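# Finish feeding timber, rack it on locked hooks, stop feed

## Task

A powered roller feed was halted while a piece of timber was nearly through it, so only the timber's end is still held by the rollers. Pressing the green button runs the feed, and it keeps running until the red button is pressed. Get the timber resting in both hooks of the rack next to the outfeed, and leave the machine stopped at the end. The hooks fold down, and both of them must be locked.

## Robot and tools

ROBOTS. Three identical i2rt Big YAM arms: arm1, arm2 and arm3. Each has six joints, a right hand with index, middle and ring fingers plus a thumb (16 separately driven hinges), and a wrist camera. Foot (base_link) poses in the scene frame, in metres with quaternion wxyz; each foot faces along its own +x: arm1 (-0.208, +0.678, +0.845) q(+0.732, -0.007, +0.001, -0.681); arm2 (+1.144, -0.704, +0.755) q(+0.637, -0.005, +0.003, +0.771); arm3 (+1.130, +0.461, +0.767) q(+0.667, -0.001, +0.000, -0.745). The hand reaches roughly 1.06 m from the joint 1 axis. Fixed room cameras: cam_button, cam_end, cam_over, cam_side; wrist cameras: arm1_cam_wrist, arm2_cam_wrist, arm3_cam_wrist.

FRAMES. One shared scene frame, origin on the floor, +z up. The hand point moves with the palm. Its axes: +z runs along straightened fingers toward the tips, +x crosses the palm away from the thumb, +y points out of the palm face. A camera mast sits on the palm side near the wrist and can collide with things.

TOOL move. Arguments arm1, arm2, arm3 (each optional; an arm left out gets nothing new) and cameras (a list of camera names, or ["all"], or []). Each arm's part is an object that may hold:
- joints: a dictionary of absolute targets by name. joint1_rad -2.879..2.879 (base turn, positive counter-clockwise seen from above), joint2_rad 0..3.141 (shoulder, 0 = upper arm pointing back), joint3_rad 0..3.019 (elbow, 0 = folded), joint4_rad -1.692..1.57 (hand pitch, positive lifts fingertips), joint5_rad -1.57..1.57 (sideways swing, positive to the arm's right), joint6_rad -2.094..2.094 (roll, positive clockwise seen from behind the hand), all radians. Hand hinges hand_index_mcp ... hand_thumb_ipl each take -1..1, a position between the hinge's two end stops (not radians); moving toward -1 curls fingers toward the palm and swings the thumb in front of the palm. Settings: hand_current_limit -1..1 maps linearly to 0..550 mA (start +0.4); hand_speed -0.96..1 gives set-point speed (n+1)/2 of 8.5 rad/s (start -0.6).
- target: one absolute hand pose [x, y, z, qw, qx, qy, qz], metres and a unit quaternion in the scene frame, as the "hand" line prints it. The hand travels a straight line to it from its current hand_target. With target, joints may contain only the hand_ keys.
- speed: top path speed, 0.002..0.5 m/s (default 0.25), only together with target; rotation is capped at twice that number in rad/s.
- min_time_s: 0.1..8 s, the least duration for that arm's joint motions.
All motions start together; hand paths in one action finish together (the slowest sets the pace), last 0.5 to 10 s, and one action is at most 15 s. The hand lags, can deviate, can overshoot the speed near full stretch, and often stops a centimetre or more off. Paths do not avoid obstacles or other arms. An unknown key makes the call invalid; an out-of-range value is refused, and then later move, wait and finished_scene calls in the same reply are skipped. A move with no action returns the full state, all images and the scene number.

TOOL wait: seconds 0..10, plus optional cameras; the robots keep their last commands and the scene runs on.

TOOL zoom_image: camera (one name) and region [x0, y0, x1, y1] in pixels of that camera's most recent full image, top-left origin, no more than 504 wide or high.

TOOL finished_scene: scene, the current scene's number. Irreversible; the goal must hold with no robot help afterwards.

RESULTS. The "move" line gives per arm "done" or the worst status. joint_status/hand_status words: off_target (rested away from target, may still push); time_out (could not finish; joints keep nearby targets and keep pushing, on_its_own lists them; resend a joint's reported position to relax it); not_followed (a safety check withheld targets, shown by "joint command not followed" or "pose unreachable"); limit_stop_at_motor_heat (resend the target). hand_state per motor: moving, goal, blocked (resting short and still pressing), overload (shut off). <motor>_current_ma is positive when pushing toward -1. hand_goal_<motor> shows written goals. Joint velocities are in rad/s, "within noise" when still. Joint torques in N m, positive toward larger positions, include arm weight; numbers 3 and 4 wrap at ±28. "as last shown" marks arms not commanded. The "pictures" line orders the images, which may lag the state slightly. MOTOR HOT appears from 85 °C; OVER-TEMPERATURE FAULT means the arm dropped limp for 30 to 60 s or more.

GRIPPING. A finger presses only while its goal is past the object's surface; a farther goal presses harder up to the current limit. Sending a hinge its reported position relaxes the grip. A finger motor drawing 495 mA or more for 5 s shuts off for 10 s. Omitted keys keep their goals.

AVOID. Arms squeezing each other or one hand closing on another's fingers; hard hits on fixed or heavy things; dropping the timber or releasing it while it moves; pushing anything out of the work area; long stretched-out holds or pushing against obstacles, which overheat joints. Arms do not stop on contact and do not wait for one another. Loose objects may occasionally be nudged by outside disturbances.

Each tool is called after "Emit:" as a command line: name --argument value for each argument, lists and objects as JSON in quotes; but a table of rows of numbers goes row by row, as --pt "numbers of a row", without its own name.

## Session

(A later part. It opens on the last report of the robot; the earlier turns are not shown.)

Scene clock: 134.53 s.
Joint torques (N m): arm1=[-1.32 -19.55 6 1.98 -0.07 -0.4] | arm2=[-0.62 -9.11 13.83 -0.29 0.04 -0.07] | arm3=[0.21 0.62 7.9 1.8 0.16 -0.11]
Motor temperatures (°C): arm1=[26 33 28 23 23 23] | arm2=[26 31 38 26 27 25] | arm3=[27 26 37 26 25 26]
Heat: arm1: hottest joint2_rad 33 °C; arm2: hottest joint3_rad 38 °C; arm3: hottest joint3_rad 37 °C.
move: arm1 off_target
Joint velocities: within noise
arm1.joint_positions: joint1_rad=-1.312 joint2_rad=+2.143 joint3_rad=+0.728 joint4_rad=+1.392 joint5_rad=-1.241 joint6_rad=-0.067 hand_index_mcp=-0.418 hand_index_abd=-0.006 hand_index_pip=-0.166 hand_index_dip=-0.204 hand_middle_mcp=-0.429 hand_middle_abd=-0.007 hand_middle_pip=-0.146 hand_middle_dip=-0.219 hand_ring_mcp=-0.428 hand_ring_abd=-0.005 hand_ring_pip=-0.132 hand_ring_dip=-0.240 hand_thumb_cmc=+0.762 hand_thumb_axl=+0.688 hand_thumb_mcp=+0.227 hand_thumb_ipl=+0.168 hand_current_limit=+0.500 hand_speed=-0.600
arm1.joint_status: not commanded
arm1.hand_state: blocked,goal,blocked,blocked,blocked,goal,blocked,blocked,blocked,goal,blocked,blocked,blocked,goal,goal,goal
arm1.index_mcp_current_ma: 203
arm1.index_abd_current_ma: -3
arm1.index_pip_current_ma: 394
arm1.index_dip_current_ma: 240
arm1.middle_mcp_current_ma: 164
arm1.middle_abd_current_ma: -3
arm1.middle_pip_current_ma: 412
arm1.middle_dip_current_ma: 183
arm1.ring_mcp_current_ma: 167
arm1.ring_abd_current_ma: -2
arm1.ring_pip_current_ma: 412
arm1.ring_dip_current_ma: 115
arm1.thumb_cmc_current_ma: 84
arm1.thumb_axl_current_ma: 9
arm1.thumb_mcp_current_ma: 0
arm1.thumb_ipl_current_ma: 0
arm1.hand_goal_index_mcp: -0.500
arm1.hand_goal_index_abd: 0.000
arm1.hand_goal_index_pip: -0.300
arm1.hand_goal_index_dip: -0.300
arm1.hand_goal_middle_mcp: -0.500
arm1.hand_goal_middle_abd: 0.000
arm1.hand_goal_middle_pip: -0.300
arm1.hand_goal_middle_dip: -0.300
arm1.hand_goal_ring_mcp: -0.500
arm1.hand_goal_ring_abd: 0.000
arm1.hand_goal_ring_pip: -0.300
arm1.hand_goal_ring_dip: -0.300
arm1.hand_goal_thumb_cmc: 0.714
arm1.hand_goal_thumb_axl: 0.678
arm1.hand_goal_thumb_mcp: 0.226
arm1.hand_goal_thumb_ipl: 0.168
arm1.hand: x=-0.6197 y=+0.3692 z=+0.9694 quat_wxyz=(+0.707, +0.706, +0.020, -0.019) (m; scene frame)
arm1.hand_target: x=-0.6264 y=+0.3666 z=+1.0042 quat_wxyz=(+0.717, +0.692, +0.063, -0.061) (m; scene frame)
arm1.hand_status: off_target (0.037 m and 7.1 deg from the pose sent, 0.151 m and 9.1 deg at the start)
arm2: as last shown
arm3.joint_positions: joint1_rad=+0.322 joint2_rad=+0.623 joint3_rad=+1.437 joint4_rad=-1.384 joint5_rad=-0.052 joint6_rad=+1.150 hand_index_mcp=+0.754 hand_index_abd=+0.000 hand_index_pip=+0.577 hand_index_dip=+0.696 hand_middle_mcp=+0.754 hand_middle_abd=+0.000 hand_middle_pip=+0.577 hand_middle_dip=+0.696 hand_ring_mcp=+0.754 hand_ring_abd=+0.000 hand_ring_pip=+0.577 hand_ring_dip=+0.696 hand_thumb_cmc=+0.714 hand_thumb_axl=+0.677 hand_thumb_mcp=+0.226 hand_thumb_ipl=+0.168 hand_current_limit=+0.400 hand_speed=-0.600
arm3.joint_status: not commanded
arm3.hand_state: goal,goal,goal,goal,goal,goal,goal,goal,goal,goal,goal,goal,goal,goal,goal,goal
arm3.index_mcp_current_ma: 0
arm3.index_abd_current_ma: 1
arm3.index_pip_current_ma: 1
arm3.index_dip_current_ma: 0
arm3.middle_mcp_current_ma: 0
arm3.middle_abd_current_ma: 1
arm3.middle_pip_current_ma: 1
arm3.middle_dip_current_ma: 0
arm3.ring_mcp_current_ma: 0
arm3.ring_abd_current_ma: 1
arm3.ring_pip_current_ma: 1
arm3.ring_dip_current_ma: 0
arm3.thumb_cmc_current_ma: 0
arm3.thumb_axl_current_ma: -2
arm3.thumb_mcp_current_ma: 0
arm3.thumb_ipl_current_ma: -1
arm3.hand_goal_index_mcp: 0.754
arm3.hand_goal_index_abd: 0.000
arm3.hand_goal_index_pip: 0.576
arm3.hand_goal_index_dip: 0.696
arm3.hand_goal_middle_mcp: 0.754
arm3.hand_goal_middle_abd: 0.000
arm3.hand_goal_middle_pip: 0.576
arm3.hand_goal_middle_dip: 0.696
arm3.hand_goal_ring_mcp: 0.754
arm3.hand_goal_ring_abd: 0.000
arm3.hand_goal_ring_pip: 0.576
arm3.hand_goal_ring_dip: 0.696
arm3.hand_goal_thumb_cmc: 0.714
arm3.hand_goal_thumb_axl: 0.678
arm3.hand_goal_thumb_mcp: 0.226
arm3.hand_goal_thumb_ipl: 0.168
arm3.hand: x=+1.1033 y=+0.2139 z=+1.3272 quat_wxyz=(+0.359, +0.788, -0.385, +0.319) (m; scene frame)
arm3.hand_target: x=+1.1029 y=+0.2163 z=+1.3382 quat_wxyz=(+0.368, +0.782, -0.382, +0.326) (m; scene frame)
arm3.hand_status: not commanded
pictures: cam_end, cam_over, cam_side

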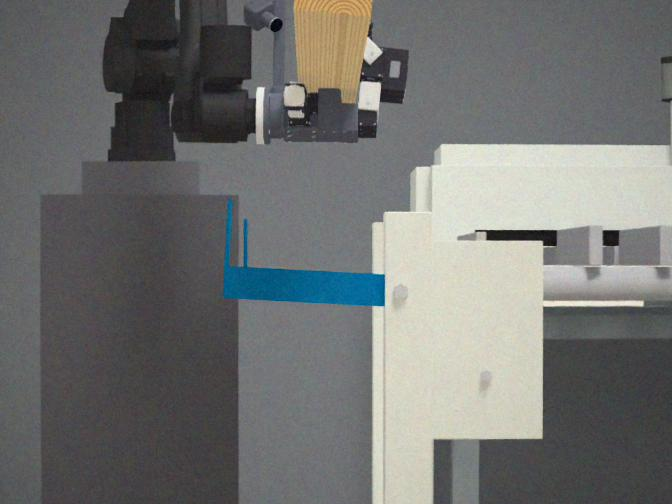

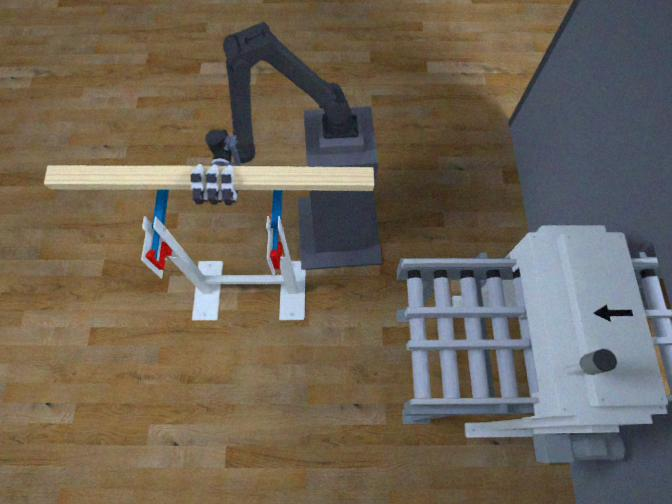

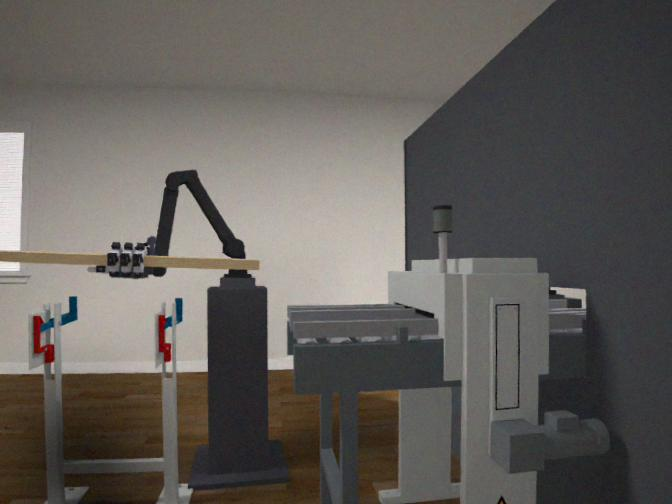

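Emit:
move --arm1 '{"target":[-0.633,0.366,0.94,0.7166,0.6921,0.0628,-0.0606],"speed":0.1}'

Emit:
move --arm1 '{"target":[-0.635,0.368,0.88,0.7166,0.6921,0.0628,-0.0606],"speed":0.1}' --cameras '["cam_side","cam_end"]'

Scene clock: 137.10 s.
Joint torques (N m): arm1=[-1.67 -18.78 4.56 2.96 -0.11 -0.24] | arm2=[-0.62 -9.11 13.83 -0.28 0.04 -0.07] | arm3=[0.26 0.56 7.92 1.78 0.16 -0.1]
Motor temperatures (°C): arm1=[26 33 28 23 23 23] | arm2=[26 31 38 26 27 25] | arm3=[27 26 37 26 25 26]
Heat: arm1: hottest joint2_rad 33 °C; arm2: hottest joint3_rad 38 °C; arm3: hottest joint3_rad 37 °C.
move: arm1 off_target
Joint velocities: within noise
arm1.joint_positions: joint1_rad=-1.312 joint2_rad=+2.321 joint3_rad=+0.806 joint4_rad=+1.486 joint5_rad=-1.245 joint6_rad=-0.091 hand_index_mcp=-0.418 hand_index_abd=-0.006 hand_index_pip=-0.166 hand_index_dip=-0.204 hand_middle_mcp=-0.429 hand_middle_abd=-0.007 hand_middle_pip=-0.146 hand_middle_dip=-0.219 hand_ring_mcp=-0.428 hand_ring_abd=-0.005 hand_ring_pip=-0.132 hand_ring_dip=-0.240 hand_thumb_cmc=+0.762 hand_thumb_axl=+0.688 hand_thumb_mcp=+0.227 hand_thumb_ipl=+0.168 hand_current_limit=+0.500 hand_speed=-0.600
arm1.joint_status: not commanded
arm1.hand_state: blocked,goal,blocked,blocked,blocked,goal,blocked,blocked,blocked,goal,blocked,blocked,blocked,goal,goal,goal
arm1.index_mcp_current_ma: 203
arm1.index_abd_current_ma: -3
arm1.index_pip_current_ma: 394
arm1.index_dip_current_ma: 240
arm1.middle_mcp_current_ma: 164
arm1.middle_abd_current_ma: -3
arm1.middle_pip_current_ma: 412
arm1.middle_dip_current_ma: 183
arm1.ring_mcp_current_ma: 167
arm1.ring_abd_current_ma: -2
arm1.ring_pip_current_ma: 413
arm1.ring_dip_current_ma: 115
arm1.thumb_cmc_current_ma: 84
arm1.thumb_axl_current_ma: 9
arm1.thumb_mcp_current_ma: 0
arm1.thumb_ipl_current_ma: 0
arm1.hand_goal_index_mcp: -0.500
arm1.hand_goal_index_abd: 0.000
arm1.hand_goal_index_pip: -0.300
arm1.hand_goal_index_dip: -0.300
arm1.hand_goal_middle_mcp: -0.500
arm1.hand_goal_middle_abd: 0.000
arm1.hand_goal_middle_pip: -0.300
arm1.hand_goal_middle_dip: -0.300
arm1.hand_goal_ring_mcp: -0.500
arm1.hand_goal_ring_abd: 0.000
arm1.hand_goal_ring_pip: -0.300
arm1.hand_goal_ring_dip: -0.300
arm1.hand_goal_thumb_cmc: 0.714
arm1.hand_goal_thumb_axl: 0.678
arm1.hand_goal_thumb_mcp: 0.226
arm1.hand_goal_thumb_ipl: 0.168
arm1.hand: x=-0.6253 y=+0.3659 z=+0.9140 quat_wxyz=(+0.706, +0.707, +0.029, -0.024) (m; scene frame)
arm1.hand_target: x=-0.6321 y=+0.3663 z=+0.9393 quat_wxyz=(+0.716, +0.693, +0.063, -0.061) (m; scene frame)
arm1.hand_status: off_target (0.027 m and 6.1 deg from the pose sent, 0.032 m and 7.1 deg at the start)
arm2.joint_positions: joint1_rad=+0.063 joint2_rad=+1.347 joint3_rad=+1.302 joint4_rad=-1.533 joint5_rad=-0.006 joint6_rad=-0.183 hand_index_mcp=-0.335 hand_index_abd=+0.000 hand_index_pip=-0.617 hand_index_dip=-0.497 hand_middle_mcp=-0.332 hand_middle_abd=+0.000 hand_middle_pip=-0.617 hand_middle_dip=-0.497 hand_ring_mcp=+0.749 hand_ring_abd=+0.003 hand_ring_pip=+0.573 hand_ring_dip=+0.693 hand_thumb_cmc=+0.715 hand_thumb_axl=+0.677 hand_thumb_mcp=+0.223 hand_thumb_ipl=+0.168 hand_current_limit=+0.400 hand_speed=-0.600
arm2.joint_status: not commanded
arm2.hand_state: goal,goal,goal,goal,goal,goal,goal,goal,goal,goal,goal,goal,goal,goal,goal,goal
arm2.index_mcp_current_ma: 10
arm2.index_abd_current_ma: 0
arm2.index_pip_current_ma: 0
arm2.index_dip_current_ma: 0
arm2.middle_mcp_current_ma: 13
arm2.middle_abd_current_ma: 0
arm2.middle_pip_current_ma: 1
arm2.middle_dip_current_ma: 0
arm2.ring_mcp_current_ma: -1
arm2.ring_abd_current_ma: 0
arm2.ring_pip_current_ma: -1
arm2.ring_dip_current_ma: -1
arm2.thumb_cmc_current_ma: 0
arm2.thumb_axl_current_ma: 0
arm2.thumb_mcp_current_ma: -1
arm2.thumb_ipl_current_ma: 0
arm2.hand_goal_index_mcp: -0.350
arm2.hand_goal_index_abd: 0.000
arm2.hand_goal_index_pip: -0.620
arm2.hand_goal_index_dip: -0.500
arm2.hand_goal_middle_mcp: -0.350
arm2.hand_goal_middle_abd: 0.000
arm2.hand_goal_middle_pip: -0.620
arm2.hand_goal_middle_dip: -0.500
arm2.hand_goal_ring_mcp: 0.754
arm2.hand_goal_ring_abd: 0.000
arm2.hand_goal_ring_pip: 0.576
arm2.hand_goal_ring_dip: 0.696
arm2.hand_goal_thumb_cmc: 0.714
arm2.hand_goal_thumb_axl: 0.678
arm2.hand_goal_thumb_mcp: 0.226
arm2.hand_goal_thumb_ipl: 0.168
arm2.hand: x=+1.0313 y=-0.2430 z=+0.9983 quat_wxyz=(-0.002, -0.216, +0.976, -0.010) (m; scene frame)
arm2.hand_target: x=+1.0304 y=-0.2287 z=+1.0298 quat_wxyz=(-0.003, -0.217, +0.976, +0.019) (m; scene frame)
arm2.hand_status: not commanded
arm3: as last shown
pictures: none

Scene clock: 138.63 s.
Joint torques (N m): arm1=[-1.96 -19.6 3.37 2.96 -0.21 -0.38] | arm2=[-0.56 -9.17 13.83 -0.28 0.04 -0.07] | arm3=[0.15 0.56 7.92 1.78 0.17 -0.11]
Motor temperatures (°C): arm1=[26 33 28 23 23 23] | arm2=[26 31 38 26 27 25] | arm3=[27 26 37 26 25 26]
Heat: arm1: hottest joint2_rad 33 °C; arm2: hottest joint3_rad 38 °C; arm3: hottest joint3_rad 37 °C.
move: arm1 off_target
Joint velocities: within noise
arm1.joint_positions: joint1_rad=-1.319 joint2_rad=+2.486 joint3_rad=+0.886 joint4_rad=+1.528 joint5_rad=-1.256 joint6_rad=-0.121 hand_index_mcp=-0.418 hand_index_abd=-0.006 hand_index_pip=-0.166 hand_index_dip=-0.204 hand_middle_mcp=-0.429 hand_middle_abd=-0.007 hand_middle_pip=-0.146 hand_middle_dip=-0.219 hand_ring_mcp=-0.428 hand_ring_abd=-0.005 hand_ring_pip=-0.132 hand_ring_dip=-0.240 hand_thumb_cmc=+0.762 hand_thumb_axl=+0.688 hand_thumb_mcp=+0.227 hand_thumb_ipl=+0.168 hand_current_limit=+0.500 hand_speed=-0.600
arm1.joint_status: not commanded
arm1.hand_state: blocked,goal,blocked,blocked,blocked,goal,blocked,blocked,blocked,goal,blocked,blocked,blocked,goal,goal,goal
arm1.index_mcp_current_ma: 203
arm1.index_abd_current_ma: -3
arm1.index_pip_current_ma: 394
arm1.index_dip_current_ma: 240
arm1.middle_mcp_current_ma: 164
arm1.middle_abd_current_ma: -3
arm1.middle_pip_current_ma: 412
arm1.middle_dip_current_ma: 183
arm1.ring_mcp_current_ma: 167
arm1.ring_abd_current_ma: -2
arm1.ring_pip_current_ma: 412
arm1.ring_dip_current_ma: 115
arm1.thumb_cmc_current_ma: 84
arm1.thumb_axl_current_ma: 9
arm1.thumb_mcp_current_ma: 0
arm1.thumb_ipl_current_ma: 0
arm1.hand_goal_index_mcp: -0.500
arm1.hand_goal_index_abd: 0.000
arm1.hand_goal_index_pip: -0.300
arm1.hand_goal_index_dip: -0.300
arm1.hand_goal_middle_mcp: -0.500
arm1.hand_goal_middle_abd: 0.000
arm1.hand_goal_middle_pip: -0.300
arm1.hand_goal_middle_dip: -0.300
arm1.hand_goal_ring_mcp: -0.500
arm1.hand_goal_ring_abd: 0.000
arm1.hand_goal_ring_pip: -0.300
arm1.hand_goal_ring_dip: -0.300
arm1.hand_goal_thumb_cmc: 0.714
arm1.hand_goal_thumb_axl: 0.678
arm1.hand_goal_thumb_mcp: 0.226
arm1.hand_goal_thumb_ipl: 0.168
arm1.hand: x=-0.6280 y=+0.3669 z=+0.8543 quat_wxyz=(+0.702, +0.712, +0.026, -0.019) (m; scene frame)
arm1.hand_target: x=-0.6343 y=+0.3681 z=+0.8791 quat_wxyz=(+0.710, +0.698, +0.064, -0.060) (m; scene frame)
arm1.hand_status: off_target (0.027 m and 7.0 deg from the pose sent, 0.035 m and 6.1 deg at the start; a joint's target at an end of its range on 33 of 46 steps)
arm2, arm3: as last shown
pictures: cam_end, cam_side

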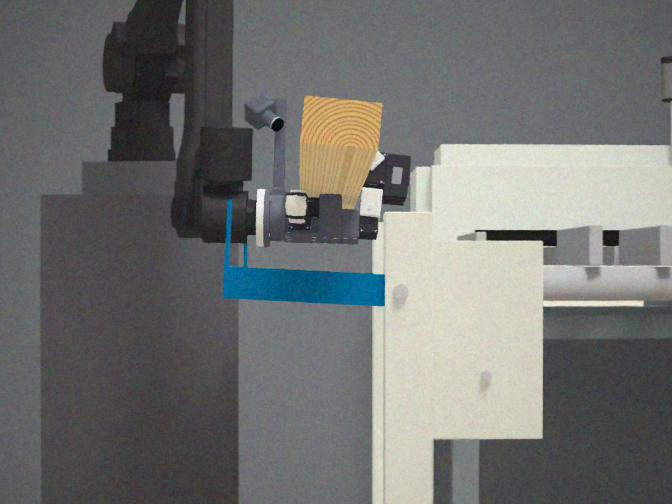

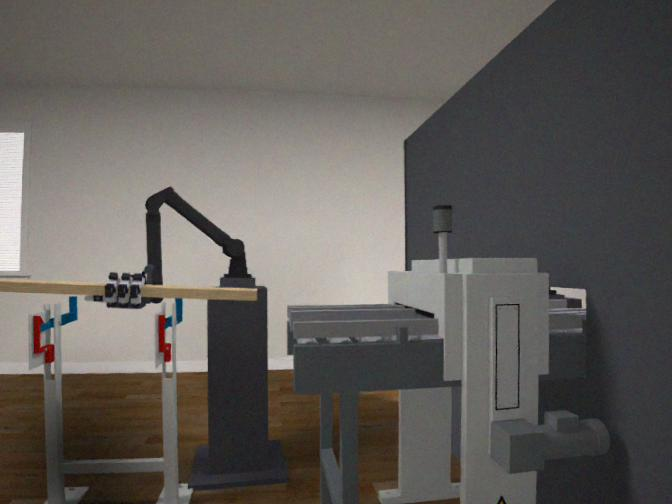

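Emit:
move --arm1 '{"target":[-0.635,0.371,0.825,0.7173,0.6928,0.0533,-0.0515],"speed":0.08}'

Emit:
move --arm1 '{"target":[-0.635,0.371,0.805,0.7173,0.6928,0.0533,-0.0515],"speed":0.05}' --cameras '["cam_side","cam_end"]'

Scene clock: 140.83 s.
Joint torques (N m): arm1=[-1.85 -20.01 2.5 2.89 -0.31 -0.42] | arm2=[-0.62 -9.11 13.85 -0.28 0.04 -0.07] | arm3=[0.38 0.73 7.92 1.77 0.17 -0.1]
Motor temperatures (°C): arm1=[26 33 28 23 23 23] | arm2=[26 31 39 26 27 25] | arm3=[27 26 37 26 25 26]
Heat: arm1: hottest joint2_rad 33 °C; arm2: hottest joint3_rad 39 °C; arm3: hottest joint3_rad 37 °C.
move: arm1 off_target
Joint velocities: within noise
arm1.joint_positions: joint1_rad=-1.329 joint2_rad=+2.617 joint3_rad=+0.958 joint4_rad=+1.530 joint5_rad=-1.268 joint6_rad=-0.158 hand_index_mcp=-0.418 hand_index_abd=-0.006 hand_index_pip=-0.166 hand_index_dip=-0.204 hand_middle_mcp=-0.429 hand_middle_abd=-0.007 hand_middle_pip=-0.146 hand_middle_dip=-0.219 hand_ring_mcp=-0.428 hand_ring_abd=-0.005 hand_ring_pip=-0.132 hand_ring_dip=-0.240 hand_thumb_cmc=+0.762 hand_thumb_axl=+0.688 hand_thumb_mcp=+0.227 hand_thumb_ipl=+0.168 hand_current_limit=+0.500 hand_speed=-0.600
arm1.joint_status: not commanded
arm1.hand_state: blocked,goal,blocked,blocked,blocked,goal,blocked,blocked,blocked,goal,blocked,blocked,blocked,goal,goal,goal
arm1.index_mcp_current_ma: 203
arm1.index_abd_current_ma: -3
arm1.index_pip_current_ma: 394
arm1.index_dip_current_ma: 240
arm1.middle_mcp_current_ma: 164
arm1.middle_abd_current_ma: -3
arm1.middle_pip_current_ma: 412
arm1.middle_dip_current_ma: 183
arm1.ring_mcp_current_ma: 167
arm1.ring_abd_current_ma: -2
arm1.ring_pip_current_ma: 413
arm1.ring_dip_current_ma: 115
arm1.thumb_cmc_current_ma: 84
arm1.thumb_axl_current_ma: 9
arm1.thumb_mcp_current_ma: 0
arm1.thumb_ipl_current_ma: 0
arm1.hand_goal_index_mcp: -0.500
arm1.hand_goal_index_abd: 0.000
arm1.hand_goal_index_pip: -0.300
arm1.hand_goal_index_dip: -0.300
arm1.hand_goal_middle_mcp: -0.500
arm1.hand_goal_middle_abd: 0.000
arm1.hand_goal_middle_pip: -0.300
arm1.hand_goal_middle_dip: -0.300
arm1.hand_goal_ring_mcp: -0.500
arm1.hand_goal_ring_abd: 0.000
arm1.hand_goal_ring_pip: -0.300
arm1.hand_goal_ring_dip: -0.300
arm1.hand_goal_thumb_cmc: 0.714
arm1.hand_goal_thumb_axl: 0.678
arm1.hand_goal_thumb_mcp: 0.226
arm1.hand_goal_thumb_ipl: 0.168
arm1.hand: x=-0.6284 y=+0.3700 z=+0.8022 quat_wxyz=(+0.696, +0.717, +0.022, -0.011) (m; scene frame)
arm1.hand_target: x=-0.6346 y=+0.3711 z=+0.8242 quat_wxyz=(+0.704, +0.706, +0.057, -0.049) (m; scene frame)
arm1.hand_status: off_target (0.024 m and 7.0 deg from the pose sent, 0.030 m and 5.6 deg at the start; a joint's target at an end of its range on 43 of 44 steps)
arm2, arm3: as last shown
pictures: none

Scene clock: 141.90 s.
Joint torques (N m): arm1=[-1.73 -19.78 2.26 2.88 -0.32 -0.42] | arm2=[-0.62 -9.11 13.85 -0.28 0.04 -0.06] | arm3=[0.26 0.56 7.94 1.78 0.17 -0.11]
Motor temperatures (°C): arm1=[26 33 28 23 23 23] | arm2=[26 31 39 26 27 25] | arm3=[27 26 37 26 25 26]
Heat: arm1: hottest joint2_rad 33 °C; arm2: hottest joint3_rad 39 °C; arm3: hottest joint3_rad 37 °C.
move: arm1 off_target
Joint velocities: within noise
arm1.joint_positions: joint1_rad=-1.330 joint2_rad=+2.665 joint3_rad=+0.992 joint4_rad=+1.530 joint5_rad=-1.271 joint6_rad=-0.174 hand_index_mcp=-0.418 hand_index_abd=-0.006 hand_index_pip=-0.166 hand_index_dip=-0.204 hand_middle_mcp=-0.429 hand_middle_abd=-0.007 hand_middle_pip=-0.146 hand_middle_dip=-0.219 hand_ring_mcp=-0.428 hand_ring_abd=-0.005 hand_ring_pip=-0.132 hand_ring_dip=-0.240 hand_thumb_cmc=+0.762 hand_thumb_axl=+0.688 hand_thumb_mcp=+0.227 hand_thumb_ipl=+0.168 hand_current_limit=+0.500 hand_speed=-0.600
arm1.joint_status: not commanded
arm1.hand_state: blocked,goal,blocked,blocked,blocked,goal,blocked,blocked,blocked,goal,blocked,blocked,blocked,goal,goal,goal
arm1.index_mcp_current_ma: 203
arm1.index_abd_current_ma: -3
arm1.index_pip_current_ma: 394
arm1.index_dip_current_ma: 240
arm1.middle_mcp_current_ma: 164
arm1.middle_abd_current_ma: -3
arm1.middle_pip_current_ma: 412
arm1.middle_dip_current_ma: 183
arm1.ring_mcp_current_ma: 167
arm1.ring_abd_current_ma: -2
arm1.ring_pip_current_ma: 413
arm1.ring_dip_current_ma: 115
arm1.thumb_cmc_current_ma: 84
arm1.thumb_axl_current_ma: 9
arm1.thumb_mcp_current_ma: 0
arm1.thumb_ipl_current_ma: 0
arm1.hand_goal_index_mcp: -0.500
arm1.hand_goal_index_abd: 0.000
arm1.hand_goal_index_pip: -0.300
arm1.hand_goal_index_dip: -0.300
arm1.hand_goal_middle_mcp: -0.500
arm1.hand_goal_middle_abd: 0.000
arm1.hand_goal_middle_pip: -0.300
arm1.hand_goal_middle_dip: -0.300
arm1.hand_goal_ring_mcp: -0.500
arm1.hand_goal_ring_abd: 0.000
arm1.hand_goal_ring_pip: -0.300
arm1.hand_goal_ring_dip: -0.300
arm1.hand_goal_thumb_cmc: 0.714
arm1.hand_goal_thumb_axl: 0.678
arm1.hand_goal_thumb_mcp: 0.226
arm1.hand_goal_thumb_ipl: 0.168
arm1.hand: x=-0.6283 y=+0.3698 z=+0.7834 quat_wxyz=(+0.695, +0.719, +0.023, -0.011) (m; scene frame)
arm1.hand_target: x=-0.6347 y=+0.3710 z=+0.8043 quat_wxyz=(+0.702, +0.708, +0.058, -0.048) (m; scene frame)
arm1.hand_status: off_target (0.023 m and 7.0 deg from the pose sent, 0.007 m and 6.9 deg at the start; a joint's target at an end of its range on 32 of 32 steps)
arm2, arm3: as last shown
pictures: cam_end, cam_side

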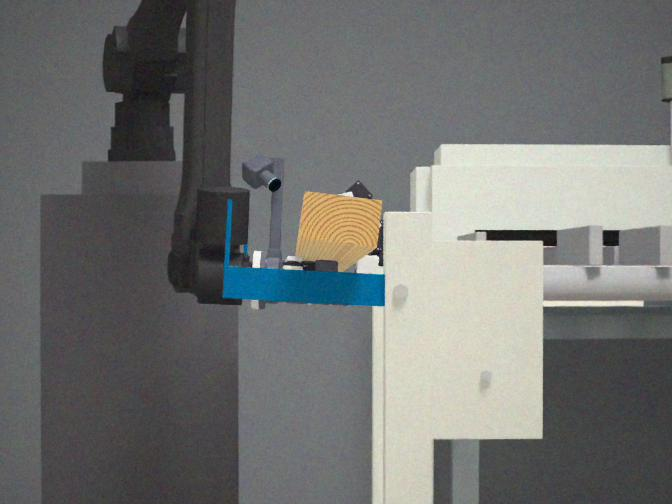

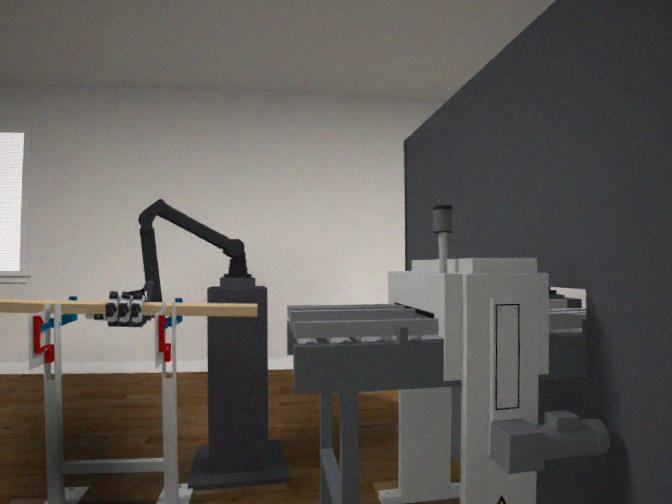

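Emit:
move --arm1 '{"target":[-0.635,0.371,0.79,0.7173,0.6928,0.0533,-0.0515],"speed":0.04}'

Emit:
move --arm1 '{"target":[-0.635,0.371,0.778,0.7173,0.6928,0.0533,-0.0515],"speed":0.03}' --cameras '["cam_side","cam_end"]'

Scene clock: 143.43 s.
Joint torques (N m): arm1=[-1.85 -18.96 2.61 2.85 -0.31 -0.7] | arm2=[-0.62 -9.11 13.83 -0.28 0.04 -0.07] | arm3=[0.26 0.62 7.92 1.8 0.16 -0.1]
Motor temperatures (°C): arm1=[26 33 28 23 23 23] | arm2=[26 31 39 26 27 25] | arm3=[26 26 37 26 25 26]
Heat: arm1: hottest joint2_rad 33 °C; arm2: hottest joint3_rad 39 °C; arm3: hottest joint3_rad 37 °C.
move: arm1 off_target
Joint velocities: within noise
arm1.joint_positions: joint1_rad=-1.331 joint2_rad=+2.691 joint3_rad=+1.014 joint4_rad=+1.530 joint5_rad=-1.273 joint6_rad=-0.156 hand_index_mcp=-0.418 hand_index_abd=-0.006 hand_index_pip=-0.166 hand_index_dip=-0.204 hand_middle_mcp=-0.429 hand_middle_abd=-0.007 hand_middle_pip=-0.146 hand_middle_dip=-0.219 hand_ring_mcp=-0.428 hand_ring_abd=-0.005 hand_ring_pip=-0.132 hand_ring_dip=-0.240 hand_thumb_cmc=+0.762 hand_thumb_axl=+0.688 hand_thumb_mcp=+0.227 hand_thumb_ipl=+0.168 hand_current_limit=+0.500 hand_speed=-0.600
arm1.joint_status: not commanded
arm1.hand_state: blocked,goal,blocked,blocked,blocked,goal,blocked,blocked,blocked,goal,blocked,blocked,blocked,goal,goal,goal
arm1.index_mcp_current_ma: 203
arm1.index_abd_current_ma: -3
arm1.index_pip_current_ma: 394
arm1.index_dip_current_ma: 239
arm1.middle_mcp_current_ma: 164
arm1.middle_abd_current_ma: -3
arm1.middle_pip_current_ma: 412
arm1.middle_dip_current_ma: 183
arm1.ring_mcp_current_ma: 167
arm1.ring_abd_current_ma: -2
arm1.ring_pip_current_ma: 412
arm1.ring_dip_current_ma: 115
arm1.thumb_cmc_current_ma: 84
arm1.thumb_axl_current_ma: 9
arm1.thumb_mcp_current_ma: 0
arm1.thumb_ipl_current_ma: 0
arm1.hand_goal_index_mcp: -0.500
arm1.hand_goal_index_abd: 0.000
arm1.hand_goal_index_pip: -0.300
arm1.hand_goal_index_dip: -0.300
arm1.hand_goal_middle_mcp: -0.500
arm1.hand_goal_middle_abd: 0.000
arm1.hand_goal_middle_pip: -0.300
arm1.hand_goal_middle_dip: -0.300
arm1.hand_goal_ring_mcp: -0.500
arm1.hand_goal_ring_abd: 0.000
arm1.hand_goal_ring_pip: -0.300
arm1.hand_goal_ring_dip: -0.300
arm1.hand_goal_thumb_cmc: 0.714
arm1.hand_goal_thumb_axl: 0.678
arm1.hand_goal_thumb_mcp: 0.226
arm1.hand_goal_thumb_ipl: 0.168
arm1.hand: x=-0.6313 y=+0.3695 z=+0.7731 quat_wxyz=(+0.695, +0.719, +0.016, -0.003) (m; scene frame)
arm1.hand_target: x=-0.6347 y=+0.3710 z=+0.7891 quat_wxyz=(+0.701, +0.709, +0.058, -0.048) (m; scene frame)
arm1.hand_status: off_target (0.017 m and 8.1 deg from the pose sent, 0.010 m and 7.0 deg at the start; a joint's target at an end of its range on 34 of 34 steps)
arm2, arm3: as last shown
pictures: none

Scene clock: 144.70 s.
Joint torques (N m): arm1=[-1.9 -17.03 3.47 2.63 -0.06 -0.89] | arm2=[-0.62 -9.11 13.83 -0.28 0.04 -0.07] | arm3=[0.21 0.56 7.91 1.8 0.17 -0.1]
Motor temperatures (°C): arm1=[26 33 28 23 23 23] | arm2=[26 31 39 26 27 25] | arm3=[26 26 37 26 25 26]
Heat: arm1: hottest joint2_rad 33 °C; arm2: hottest joint3_rad 39 °C; arm3: hottest joint3_rad 37 °C.
move: arm1 off_target
Joint velocities: within noise
arm1.joint_positions: joint1_rad=-1.331 joint2_rad=+2.698 joint3_rad=+1.024 joint4_rad=+1.537 joint5_rad=-1.280 joint6_rad=-0.144 hand_index_mcp=-0.418 hand_index_abd=-0.006 hand_index_pip=-0.166 hand_index_dip=-0.204 hand_middle_mcp=-0.429 hand_middle_abd=-0.007 hand_middle_pip=-0.146 hand_middle_dip=-0.219 hand_ring_mcp=-0.428 hand_ring_abd=-0.005 hand_ring_pip=-0.132 hand_ring_dip=-0.240 hand_thumb_cmc=+0.763 hand_thumb_axl=+0.688 hand_thumb_mcp=+0.227 hand_thumb_ipl=+0.168 hand_current_limit=+0.500 hand_speed=-0.600
arm1.joint_status: not commanded
arm1.hand_state: blocked,goal,blocked,blocked,blocked,goal,blocked,blocked,blocked,goal,blocked,blocked,blocked,goal,goal,goal
arm1.index_mcp_current_ma: 203
arm1.index_abd_current_ma: -3
arm1.index_pip_current_ma: 394
arm1.index_dip_current_ma: 238
arm1.middle_mcp_current_ma: 164
arm1.middle_abd_current_ma: -3
arm1.middle_pip_current_ma: 412
arm1.middle_dip_current_ma: 183
arm1.ring_mcp_current_ma: 167
arm1.ring_abd_current_ma: -2
arm1.ring_pip_current_ma: 413
arm1.ring_dip_current_ma: 115
arm1.thumb_cmc_current_ma: 85
arm1.thumb_axl_current_ma: 9
arm1.thumb_mcp_current_ma: 0
arm1.thumb_ipl_current_ma: 0
arm1.hand_goal_index_mcp: -0.500
arm1.hand_goal_index_abd: 0.000
arm1.hand_goal_index_pip: -0.300
arm1.hand_goal_index_dip: -0.300
arm1.hand_goal_middle_mcp: -0.500
arm1.hand_goal_middle_abd: 0.000
arm1.hand_goal_middle_pip: -0.300
arm1.hand_goal_middle_dip: -0.300
arm1.hand_goal_ring_mcp: -0.500
arm1.hand_goal_ring_abd: 0.000
arm1.hand_goal_ring_pip: -0.300
arm1.hand_goal_ring_dip: -0.300
arm1.hand_goal_thumb_cmc: 0.714
arm1.hand_goal_thumb_axl: 0.678
arm1.hand_goal_thumb_mcp: 0.226
arm1.hand_goal_thumb_ipl: 0.168
arm1.hand: x=-0.6324 y=+0.3692 z=+0.7717 quat_wxyz=(+0.696, +0.718, +0.017, +0.000) (m; scene frame)
arm1.hand_target: x=-0.6349 y=+0.3711 z=+0.7775 quat_wxyz=(+0.700, +0.710, +0.057, -0.047) (m; scene frame)
arm1.hand_status: off_target (0.007 m and 8.2 deg from the pose sent, 0.006 m and 8.0 deg at the start; a joint's target at an end of its range on 38 of 38 steps)
arm2, arm3: as last shown
pictures: cam_end, cam_side

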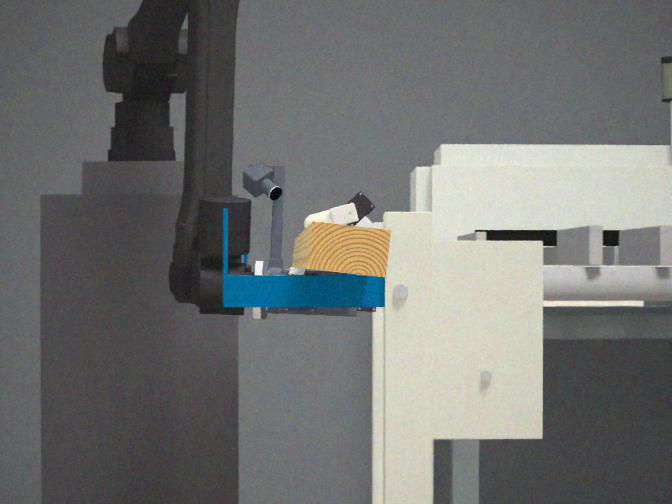

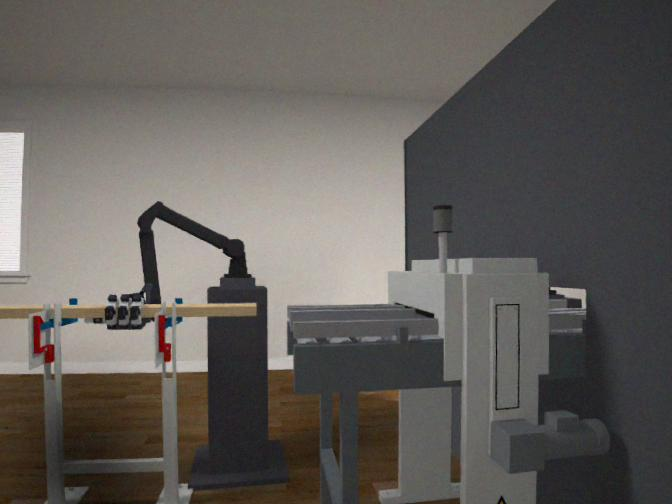

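Emit:
move --arm1 '{"target":[-0.633,0.371,0.766,0.7191,0.6945,0.0314,-0.0303],"speed":0.03}' --cameras '["cam_side","cam_end"]'

Scene clock: 147.20 s.
Joint torques (N m): arm1=[-1.67 -15.5 3.17 2.1 0.06 -0.67] | arm2=[-0.62 -9.11 13.83 -0.28 0.04 -0.07] | arm3=[0.21 0.62 7.92 1.78 0.16 -0.1]
Motor temperatures (°C): arm1=[26 33 28 23 23 23] | arm2=[26 31 39 26 27 25] | arm3=[26 26 37 26 25 26]
Heat: arm1: hottest joint2_rad 33 °C; arm2: hottest joint3_rad 39 °C; arm3: hottest joint3_rad 37 °C.
move: arm1 off_target
Joint velocities: within noise
arm1.joint_positions: joint1_rad=-1.331 joint2_rad=+2.704 joint3_rad=+1.027 joint4_rad=+1.551 joint5_rad=-1.280 joint6_rad=-0.130 hand_index_mcp=-0.418 hand_index_abd=-0.006 hand_index_pip=-0.166 hand_index_dip=-0.204 hand_middle_mcp=-0.429 hand_middle_abd=-0.007 hand_middle_pip=-0.146 hand_middle_dip=-0.219 hand_ring_mcp=-0.428 hand_ring_abd=-0.005 hand_ring_pip=-0.132 hand_ring_dip=-0.240 hand_thumb_cmc=+0.763 hand_thumb_axl=+0.688 hand_thumb_mcp=+0.227 hand_thumb_ipl=+0.168 hand_current_limit=+0.500 hand_speed=-0.600
arm1.joint_status: not commanded
arm1.hand_state: blocked,goal,blocked,blocked,blocked,goal,blocked,blocked,blocked,goal,blocked,blocked,blocked,goal,goal,goal
arm1.index_mcp_current_ma: 203
arm1.index_abd_current_ma: -3
arm1.index_pip_current_ma: 394
arm1.index_dip_current_ma: 238
arm1.middle_mcp_current_ma: 164
arm1.middle_abd_current_ma: -3
arm1.middle_pip_current_ma: 412
arm1.middle_dip_current_ma: 183
arm1.ring_mcp_current_ma: 167
arm1.ring_abd_current_ma: -2
arm1.ring_pip_current_ma: 413
arm1.ring_dip_current_ma: 115
arm1.thumb_cmc_current_ma: 85
arm1.thumb_axl_current_ma: 9
arm1.thumb_mcp_current_ma: 0
arm1.thumb_ipl_current_ma: 0
arm1.hand_goal_index_mcp: -0.500
arm1.hand_goal_index_abd: 0.000
arm1.hand_goal_index_pip: -0.300
arm1.hand_goal_index_dip: -0.300
arm1.hand_goal_middle_mcp: -0.500
arm1.hand_goal_middle_abd: 0.000
arm1.hand_goal_middle_pip: -0.300
arm1.hand_goal_middle_dip: -0.300
arm1.hand_goal_ring_mcp: -0.500
arm1.hand_goal_ring_abd: 0.000
arm1.hand_goal_ring_pip: -0.300
arm1.hand_goal_ring_dip: -0.300
arm1.hand_goal_thumb_cmc: 0.714
arm1.hand_goal_thumb_axl: 0.678
arm1.hand_goal_thumb_mcp: 0.226
arm1.hand_goal_thumb_ipl: 0.168
arm1.hand: x=-0.6324 y=+0.3696 z=+0.7709 quat_wxyz=(+0.697, +0.717, +0.015, +0.001) (m; scene frame)
arm1.hand_target: x=-0.6330 y=+0.3711 z=+0.7658 quat_wxyz=(+0.699, +0.714, +0.037, -0.026) (m; scene frame)
arm1.hand_status: off_target (0.005 m and 5.4 deg from the pose sent, 0.006 m and 5.4 deg at the start; a joint's target at an end of its range on 54 of 54 steps)
arm2, arm3: as last shown
pictures: cam_end, cam_side

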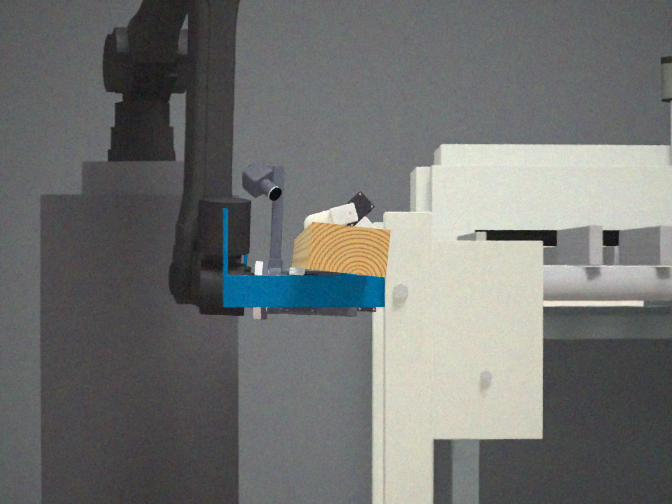

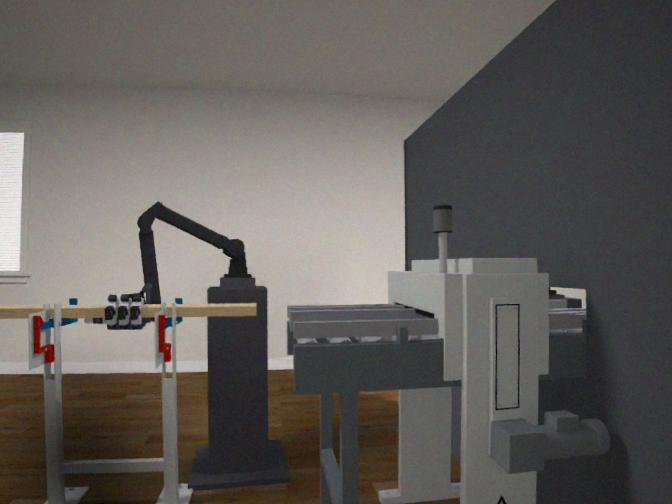

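Emit:
move --arm1 '{"target":[-0.632,0.371,0.76,0.7191,0.6945,0.022,-0.021],"speed":0.03}'

Emit:
move --arm1 '{"joints":{"hand_speed":-0.85,"hand_index_mcp":-0.15,"hand_middle_mcp":-0.15,"hand_ring_mcp":-0.15,"hand_index_pip":0.2,"hand_middle_pip":0.2,"hand_ring_pip":0.2,"hand_index_dip":0.2,"hand_middle_dip":0.2,"hand_ring_dip":0.2}}' --cameras '["cam_side","cam_end","cam_over"]'

Scene clock: 149.50 s.
Joint torques (N m): arm1=[-1.61 -14.68 3.15 1.87 0.11 -0.59] | arm2=[-0.62 -9.11 13.83 -0.28 0.04 -0.07] | arm3=[0.21 0.56 7.92 1.81 0.16 -0.11]
Motor temperatures (°C): arm1=[26 33 28 23 23 23] | arm2=[26 31 39 26 27 25] | arm3=[26 26 37 26 25 26]
Heat: arm1: hottest joint2_rad 33 °C; arm2: hottest joint3_rad 39 °C; arm3: hottest joint3_rad 37 °C.
move: arm1 off_target
Joint velocities: within noise
arm1.joint_positions: joint1_rad=-1.331 joint2_rad=+2.707 joint3_rad=+1.029 joint4_rad=+1.558 joint5_rad=-1.280 joint6_rad=-0.123 hand_index_mcp=-0.418 hand_index_abd=-0.006 hand_index_pip=-0.166 hand_index_dip=-0.205 hand_middle_mcp=-0.429 hand_middle_abd=-0.007 hand_middle_pip=-0.146 hand_middle_dip=-0.219 hand_ring_mcp=-0.428 hand_ring_abd=-0.005 hand_ring_pip=-0.132 hand_ring_dip=-0.240 hand_thumb_cmc=+0.763 hand_thumb_axl=+0.688 hand_thumb_mcp=+0.227 hand_thumb_ipl=+0.168 hand_current_limit=+0.500 hand_speed=-0.600
arm1.joint_status: not commanded
arm1.hand_state: blocked,goal,blocked,blocked,blocked,goal,blocked,blocked,blocked,goal,blocked,blocked,blocked,goal,goal,goal
arm1.index_mcp_current_ma: 203
arm1.index_abd_current_ma: -3
arm1.index_pip_current_ma: 394
arm1.index_dip_current_ma: 237
arm1.middle_mcp_current_ma: 164
arm1.middle_abd_current_ma: -3
arm1.middle_pip_current_ma: 412
arm1.middle_dip_current_ma: 183
arm1.ring_mcp_current_ma: 167
arm1.ring_abd_current_ma: -2
arm1.ring_pip_current_ma: 413
arm1.ring_dip_current_ma: 115
arm1.thumb_cmc_current_ma: 88
arm1.thumb_axl_current_ma: 9
arm1.thumb_mcp_current_ma: 0
arm1.thumb_ipl_current_ma: 0
arm1.hand_goal_index_mcp: -0.500
arm1.hand_goal_index_abd: 0.000
arm1.hand_goal_index_pip: -0.300
arm1.hand_goal_index_dip: -0.300
arm1.hand_goal_middle_mcp: -0.500
arm1.hand_goal_middle_abd: 0.000
arm1.hand_goal_middle_pip: -0.300
arm1.hand_goal_middle_dip: -0.300
arm1.hand_goal_ring_mcp: -0.500
arm1.hand_goal_ring_abd: 0.000
arm1.hand_goal_ring_pip: -0.300
arm1.hand_goal_ring_dip: -0.300
arm1.hand_goal_thumb_cmc: 0.714
arm1.hand_goal_thumb_axl: 0.678
arm1.hand_goal_thumb_mcp: 0.226
arm1.hand_goal_thumb_ipl: 0.168
arm1.hand: x=-0.6324 y=+0.3698 z=+0.7706 quat_wxyz=(+0.698, +0.716, +0.015, +0.002) (m; scene frame)
arm1.hand_target: x=-0.6319 y=+0.3711 z=+0.7601 quat_wxyz=(+0.698, +0.715, +0.028, -0.017) (m; scene frame)
arm1.hand_status: off_target (0.011 m and 4.5 deg from the pose sent, 0.011 m and 4.5 deg at the start; a joint's target at an end of its range on 47 of 47 steps)
arm2: as last shown
arm3.joint_positions: joint1_rad=+0.322 joint2_rad=+0.623 joint3_rad=+1.437 joint4_rad=-1.384 joint5_rad=-0.052 joint6_rad=+1.150 hand_index_mcp=+0.754 hand_index_abd=+0.000 hand_index_pip=+0.577 hand_index_dip=+0.696 hand_middle_mcp=+0.754 hand_middle_abd=+0.000 hand_middle_pip=+0.577 hand_middle_dip=+0.696 hand_ring_mcp=+0.754 hand_ring_abd=+0.000 hand_ring_pip=+0.577 hand_ring_dip=+0.696 hand_thumb_cmc=+0.714 hand_thumb_axl=+0.677 hand_thumb_mcp=+0.226 hand_thumb_ipl=+0.168 hand_current_limit=+0.400 hand_speed=-0.600
arm3.joint_status: not commanded
arm3.hand_state: goal,goal,goal,goal,goal,goal,goal,goal,goal,goal,goal,goal,goal,goal,goal,goal
arm3.index_mcp_current_ma: 0
arm3.index_abd_current_ma: 1
arm3.index_pip_current_ma: 1
arm3.index_dip_current_ma: 0
arm3.middle_mcp_current_ma: 0
arm3.middle_abd_current_ma: 1
arm3.middle_pip_current_ma: 1
arm3.middle_dip_current_ma: 0
arm3.ring_mcp_current_ma: 0
arm3.ring_abd_current_ma: 1
arm3.ring_pip_current_ma: 1
arm3.ring_dip_current_ma: 0
arm3.thumb_cmc_current_ma: 0
arm3.thumb_axl_current_ma: -2
arm3.thumb_mcp_current_ma: 0
arm3.thumb_ipl_current_ma: -1
arm3.hand_goal_index_mcp: 0.754
arm3.hand_goal_index_abd: 0.000
arm3.hand_goal_index_pip: 0.576
arm3.hand_goal_index_dip: 0.696
arm3.hand_goal_middle_mcp: 0.754
arm3.hand_goal_middle_abd: 0.000
arm3.hand_goal_middle_pip: 0.576
arm3.hand_goal_middle_dip: 0.696
arm3.hand_goal_ring_mcp: 0.754
arm3.hand_goal_ring_abd: 0.000
arm3.hand_goal_ring_pip: 0.576
arm3.hand_goal_ring_dip: 0.696
arm3.hand_goal_thumb_cmc: 0.714
arm3.hand_goal_thumb_axl: 0.678
arm3.hand_goal_thumb_mcp: 0.226
arm3.hand_goal_thumb_ipl: 0.168
arm3.hand: x=+1.1033 y=+0.2139 z=+1.3272 quat_wxyz=(+0.359, +0.788, -0.385, +0.319) (m; scene frame)
arm3.hand_target: x=+1.1029 y=+0.2163 z=+1.3382 quat_wxyz=(+0.368, +0.782, -0.382, +0.326) (m; scene frame)
arm3.hand_status: not commanded
pictures: none

Scene clock: 150.90 s.
Joint torques (N m): arm1=[-1.49 -16.85 1.48 1.83 0.03 -0.34] | arm2=[-0.62 -9.11 13.83 -0.28 0.04 -0.07] | arm3=[0.21 0.56 7.91 1.78 0.16 -0.1]
Motor temperatures (°C): arm1=[26 33 28 23 23 23] | arm2=[26 31 39 26 27 25] | arm3=[26 26 37 26 25 26]
Heat: arm1: hottest joint2_rad 33 °C; arm2: hottest joint3_rad 39 °C; arm3: hottest joint3_rad 37 °C.
move: arm1 done
Joint velocities: within noise
arm1.joint_positions: joint1_rad=-1.331 joint2_rad=+2.730 joint3_rad=+1.050 joint4_rad=+1.559 joint5_rad=-1.278 joint6_rad=-0.147 hand_index_mcp=-0.148 hand_index_abd=-0.003 hand_index_pip=+0.198 hand_index_dip=+0.197 hand_middle_mcp=-0.148 hand_middle_abd=-0.004 hand_middle_pip=+0.197 hand_middle_dip=+0.197 hand_ring_mcp=-0.148 hand_ring_abd=-0.003 hand_ring_pip=+0.197 hand_ring_dip=+0.197 hand_thumb_cmc=+0.733 hand_thumb_axl=+0.680 hand_thumb_mcp=+0.227 hand_thumb_ipl=+0.168 hand_current_limit=+0.500 hand_speed=-0.850
arm1.joint_status: all done
arm1.hand_state: goal,goal,goal,goal,goal,goal,goal,goal,goal,goal,goal,goal,goal,goal,goal,goal
arm1.index_mcp_current_ma: 1
arm1.index_abd_current_ma: -1
arm1.index_pip_current_ma: -1
arm1.index_dip_current_ma: -1
arm1.middle_mcp_current_ma: 1
arm1.middle_abd_current_ma: -1
arm1.middle_pip_current_ma: -1
arm1.middle_dip_current_ma: -1
arm1.ring_mcp_current_ma: 1
arm1.ring_abd_current_ma: -1
arm1.ring_pip_current_ma: -1
arm1.ring_dip_current_ma: -1
arm1.thumb_cmc_current_ma: 20
arm1.thumb_axl_current_ma: 1
arm1.thumb_mcp_current_ma: 0
arm1.thumb_ipl_current_ma: 0
arm1.hand_goal_index_mcp: -0.150
arm1.hand_goal_index_abd: 0.000
arm1.hand_goal_index_pip: 0.200
arm1.hand_goal_index_dip: 0.200
arm1.hand_goal_middle_mcp: -0.150
arm1.hand_goal_middle_abd: 0.000
arm1.hand_goal_middle_pip: 0.200
arm1.hand_goal_middle_dip: 0.200
arm1.hand_goal_ring_mcp: -0.150
arm1.hand_goal_ring_abd: 0.000
arm1.hand_goal_ring_pip: 0.200
arm1.hand_goal_ring_dip: 0.200
arm1.hand_goal_thumb_cmc: 0.714
arm1.hand_goal_thumb_axl: 0.678
arm1.hand_goal_thumb_mcp: 0.226
arm1.hand_goal_thumb_ipl: 0.168
arm1.hand: x=-0.6323 y=+0.3693 z=+0.7625 quat_wxyz=(+0.698, +0.716, +0.023, -0.007) (m; scene frame)
arm1.hand_target: x=-0.6318 y=+0.3712 z=+0.7600 quat_wxyz=(+0.698, +0.715, +0.028, -0.017) (m; scene frame)
arm1.hand_status: not commanded
arm2.joint_positions: joint1_rad=+0.063 joint2_rad=+1.347 joint3_rad=+1.302 joint4_rad=-1.533 joint5_rad=-0.006 joint6_rad=-0.183 hand_index_mcp=-0.335 hand_index_abd=+0.000 hand_index_pip=-0.617 hand_index_dip=-0.497 hand_middle_mcp=-0.332 hand_middle_abd=+0.000 hand_middle_pip=-0.617 hand_middle_dip=-0.497 hand_ring_mcp=+0.749 hand_ring_abd=+0.003 hand_ring_pip=+0.573 hand_ring_dip=+0.693 hand_thumb_cmc=+0.715 hand_thumb_axl=+0.677 hand_thumb_mcp=+0.223 hand_thumb_ipl=+0.168 hand_current_limit=+0.400 hand_speed=-0.600
arm2.joint_status: not commanded
arm2.hand_state: goal,goal,goal,goal,goal,goal,goal,goal,goal,goal,goal,goal,goal,goal,goal,goal
arm2.index_mcp_current_ma: 10
arm2.index_abd_current_ma: 0
arm2.index_pip_current_ma: 0
arm2.index_dip_current_ma: 0
arm2.middle_mcp_current_ma: 13
arm2.middle_abd_current_ma: 0
arm2.middle_pip_current_ma: 1
arm2.middle_dip_current_ma: 0
arm2.ring_mcp_current_ma: -1
arm2.ring_abd_current_ma: 0
arm2.ring_pip_current_ma: -1
arm2.ring_dip_current_ma: -1
arm2.thumb_cmc_current_ma: 0
arm2.thumb_axl_current_ma: 0
arm2.thumb_mcp_current_ma: -1
arm2.thumb_ipl_current_ma: 0
arm2.hand_goal_index_mcp: -0.350
arm2.hand_goal_index_abd: 0.000
arm2.hand_goal_index_pip: -0.620
arm2.hand_goal_index_dip: -0.500
arm2.hand_goal_middle_mcp: -0.350
arm2.hand_goal_middle_abd: 0.000
arm2.hand_goal_middle_pip: -0.620
arm2.hand_goal_middle_dip: -0.500
arm2.hand_goal_ring_mcp: 0.754
arm2.hand_goal_ring_abd: 0.000
arm2.hand_goal_ring_pip: 0.576
arm2.hand_goal_ring_dip: 0.696
arm2.hand_goal_thumb_cmc: 0.714
arm2.hand_goal_thumb_axl: 0.678
arm2.hand_goal_thumb_mcp: 0.226
arm2.hand_goal_thumb_ipl: 0.168
arm2.hand: x=+1.0313 y=-0.2430 z=+0.9983 quat_wxyz=(-0.002, -0.216, +0.976, -0.010) (m; scene frame)
arm2.hand_target: x=+1.0304 y=-0.2287 z=+1.0298 quat_wxyz=(-0.003, -0.217, +0.976, +0.019) (m; scene frame)
arm2.hand_status: not commanded
arm3: as last shown
pictures: cam_end, cam_over, cam_side

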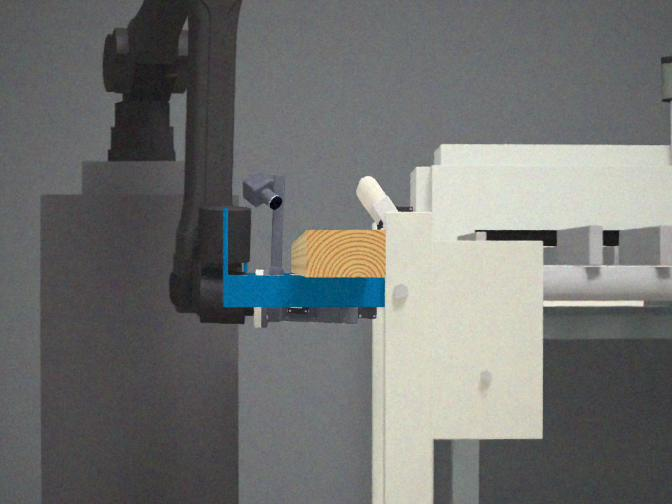

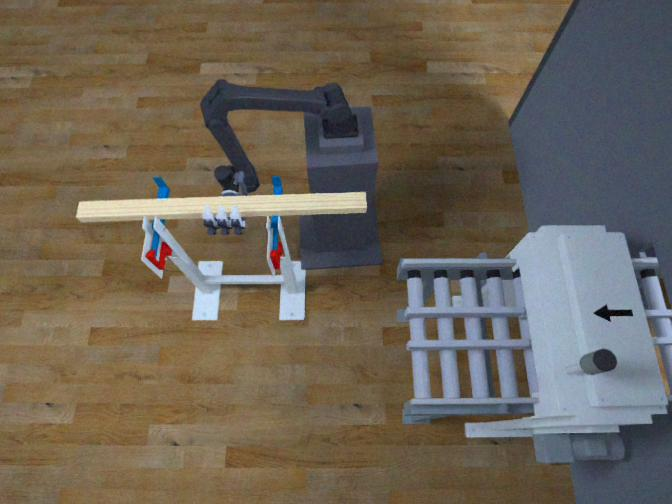

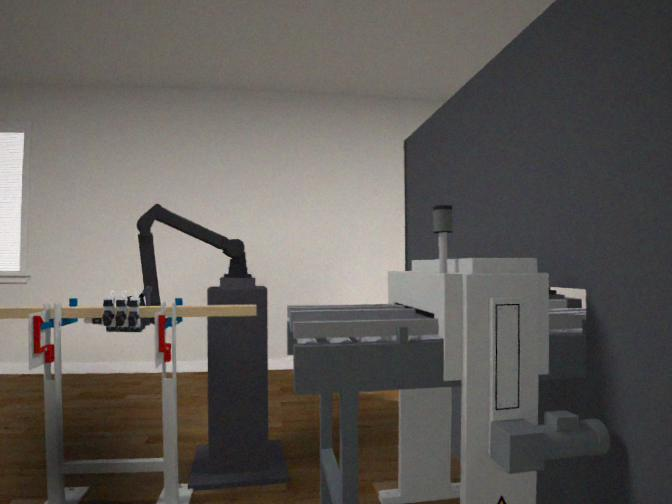

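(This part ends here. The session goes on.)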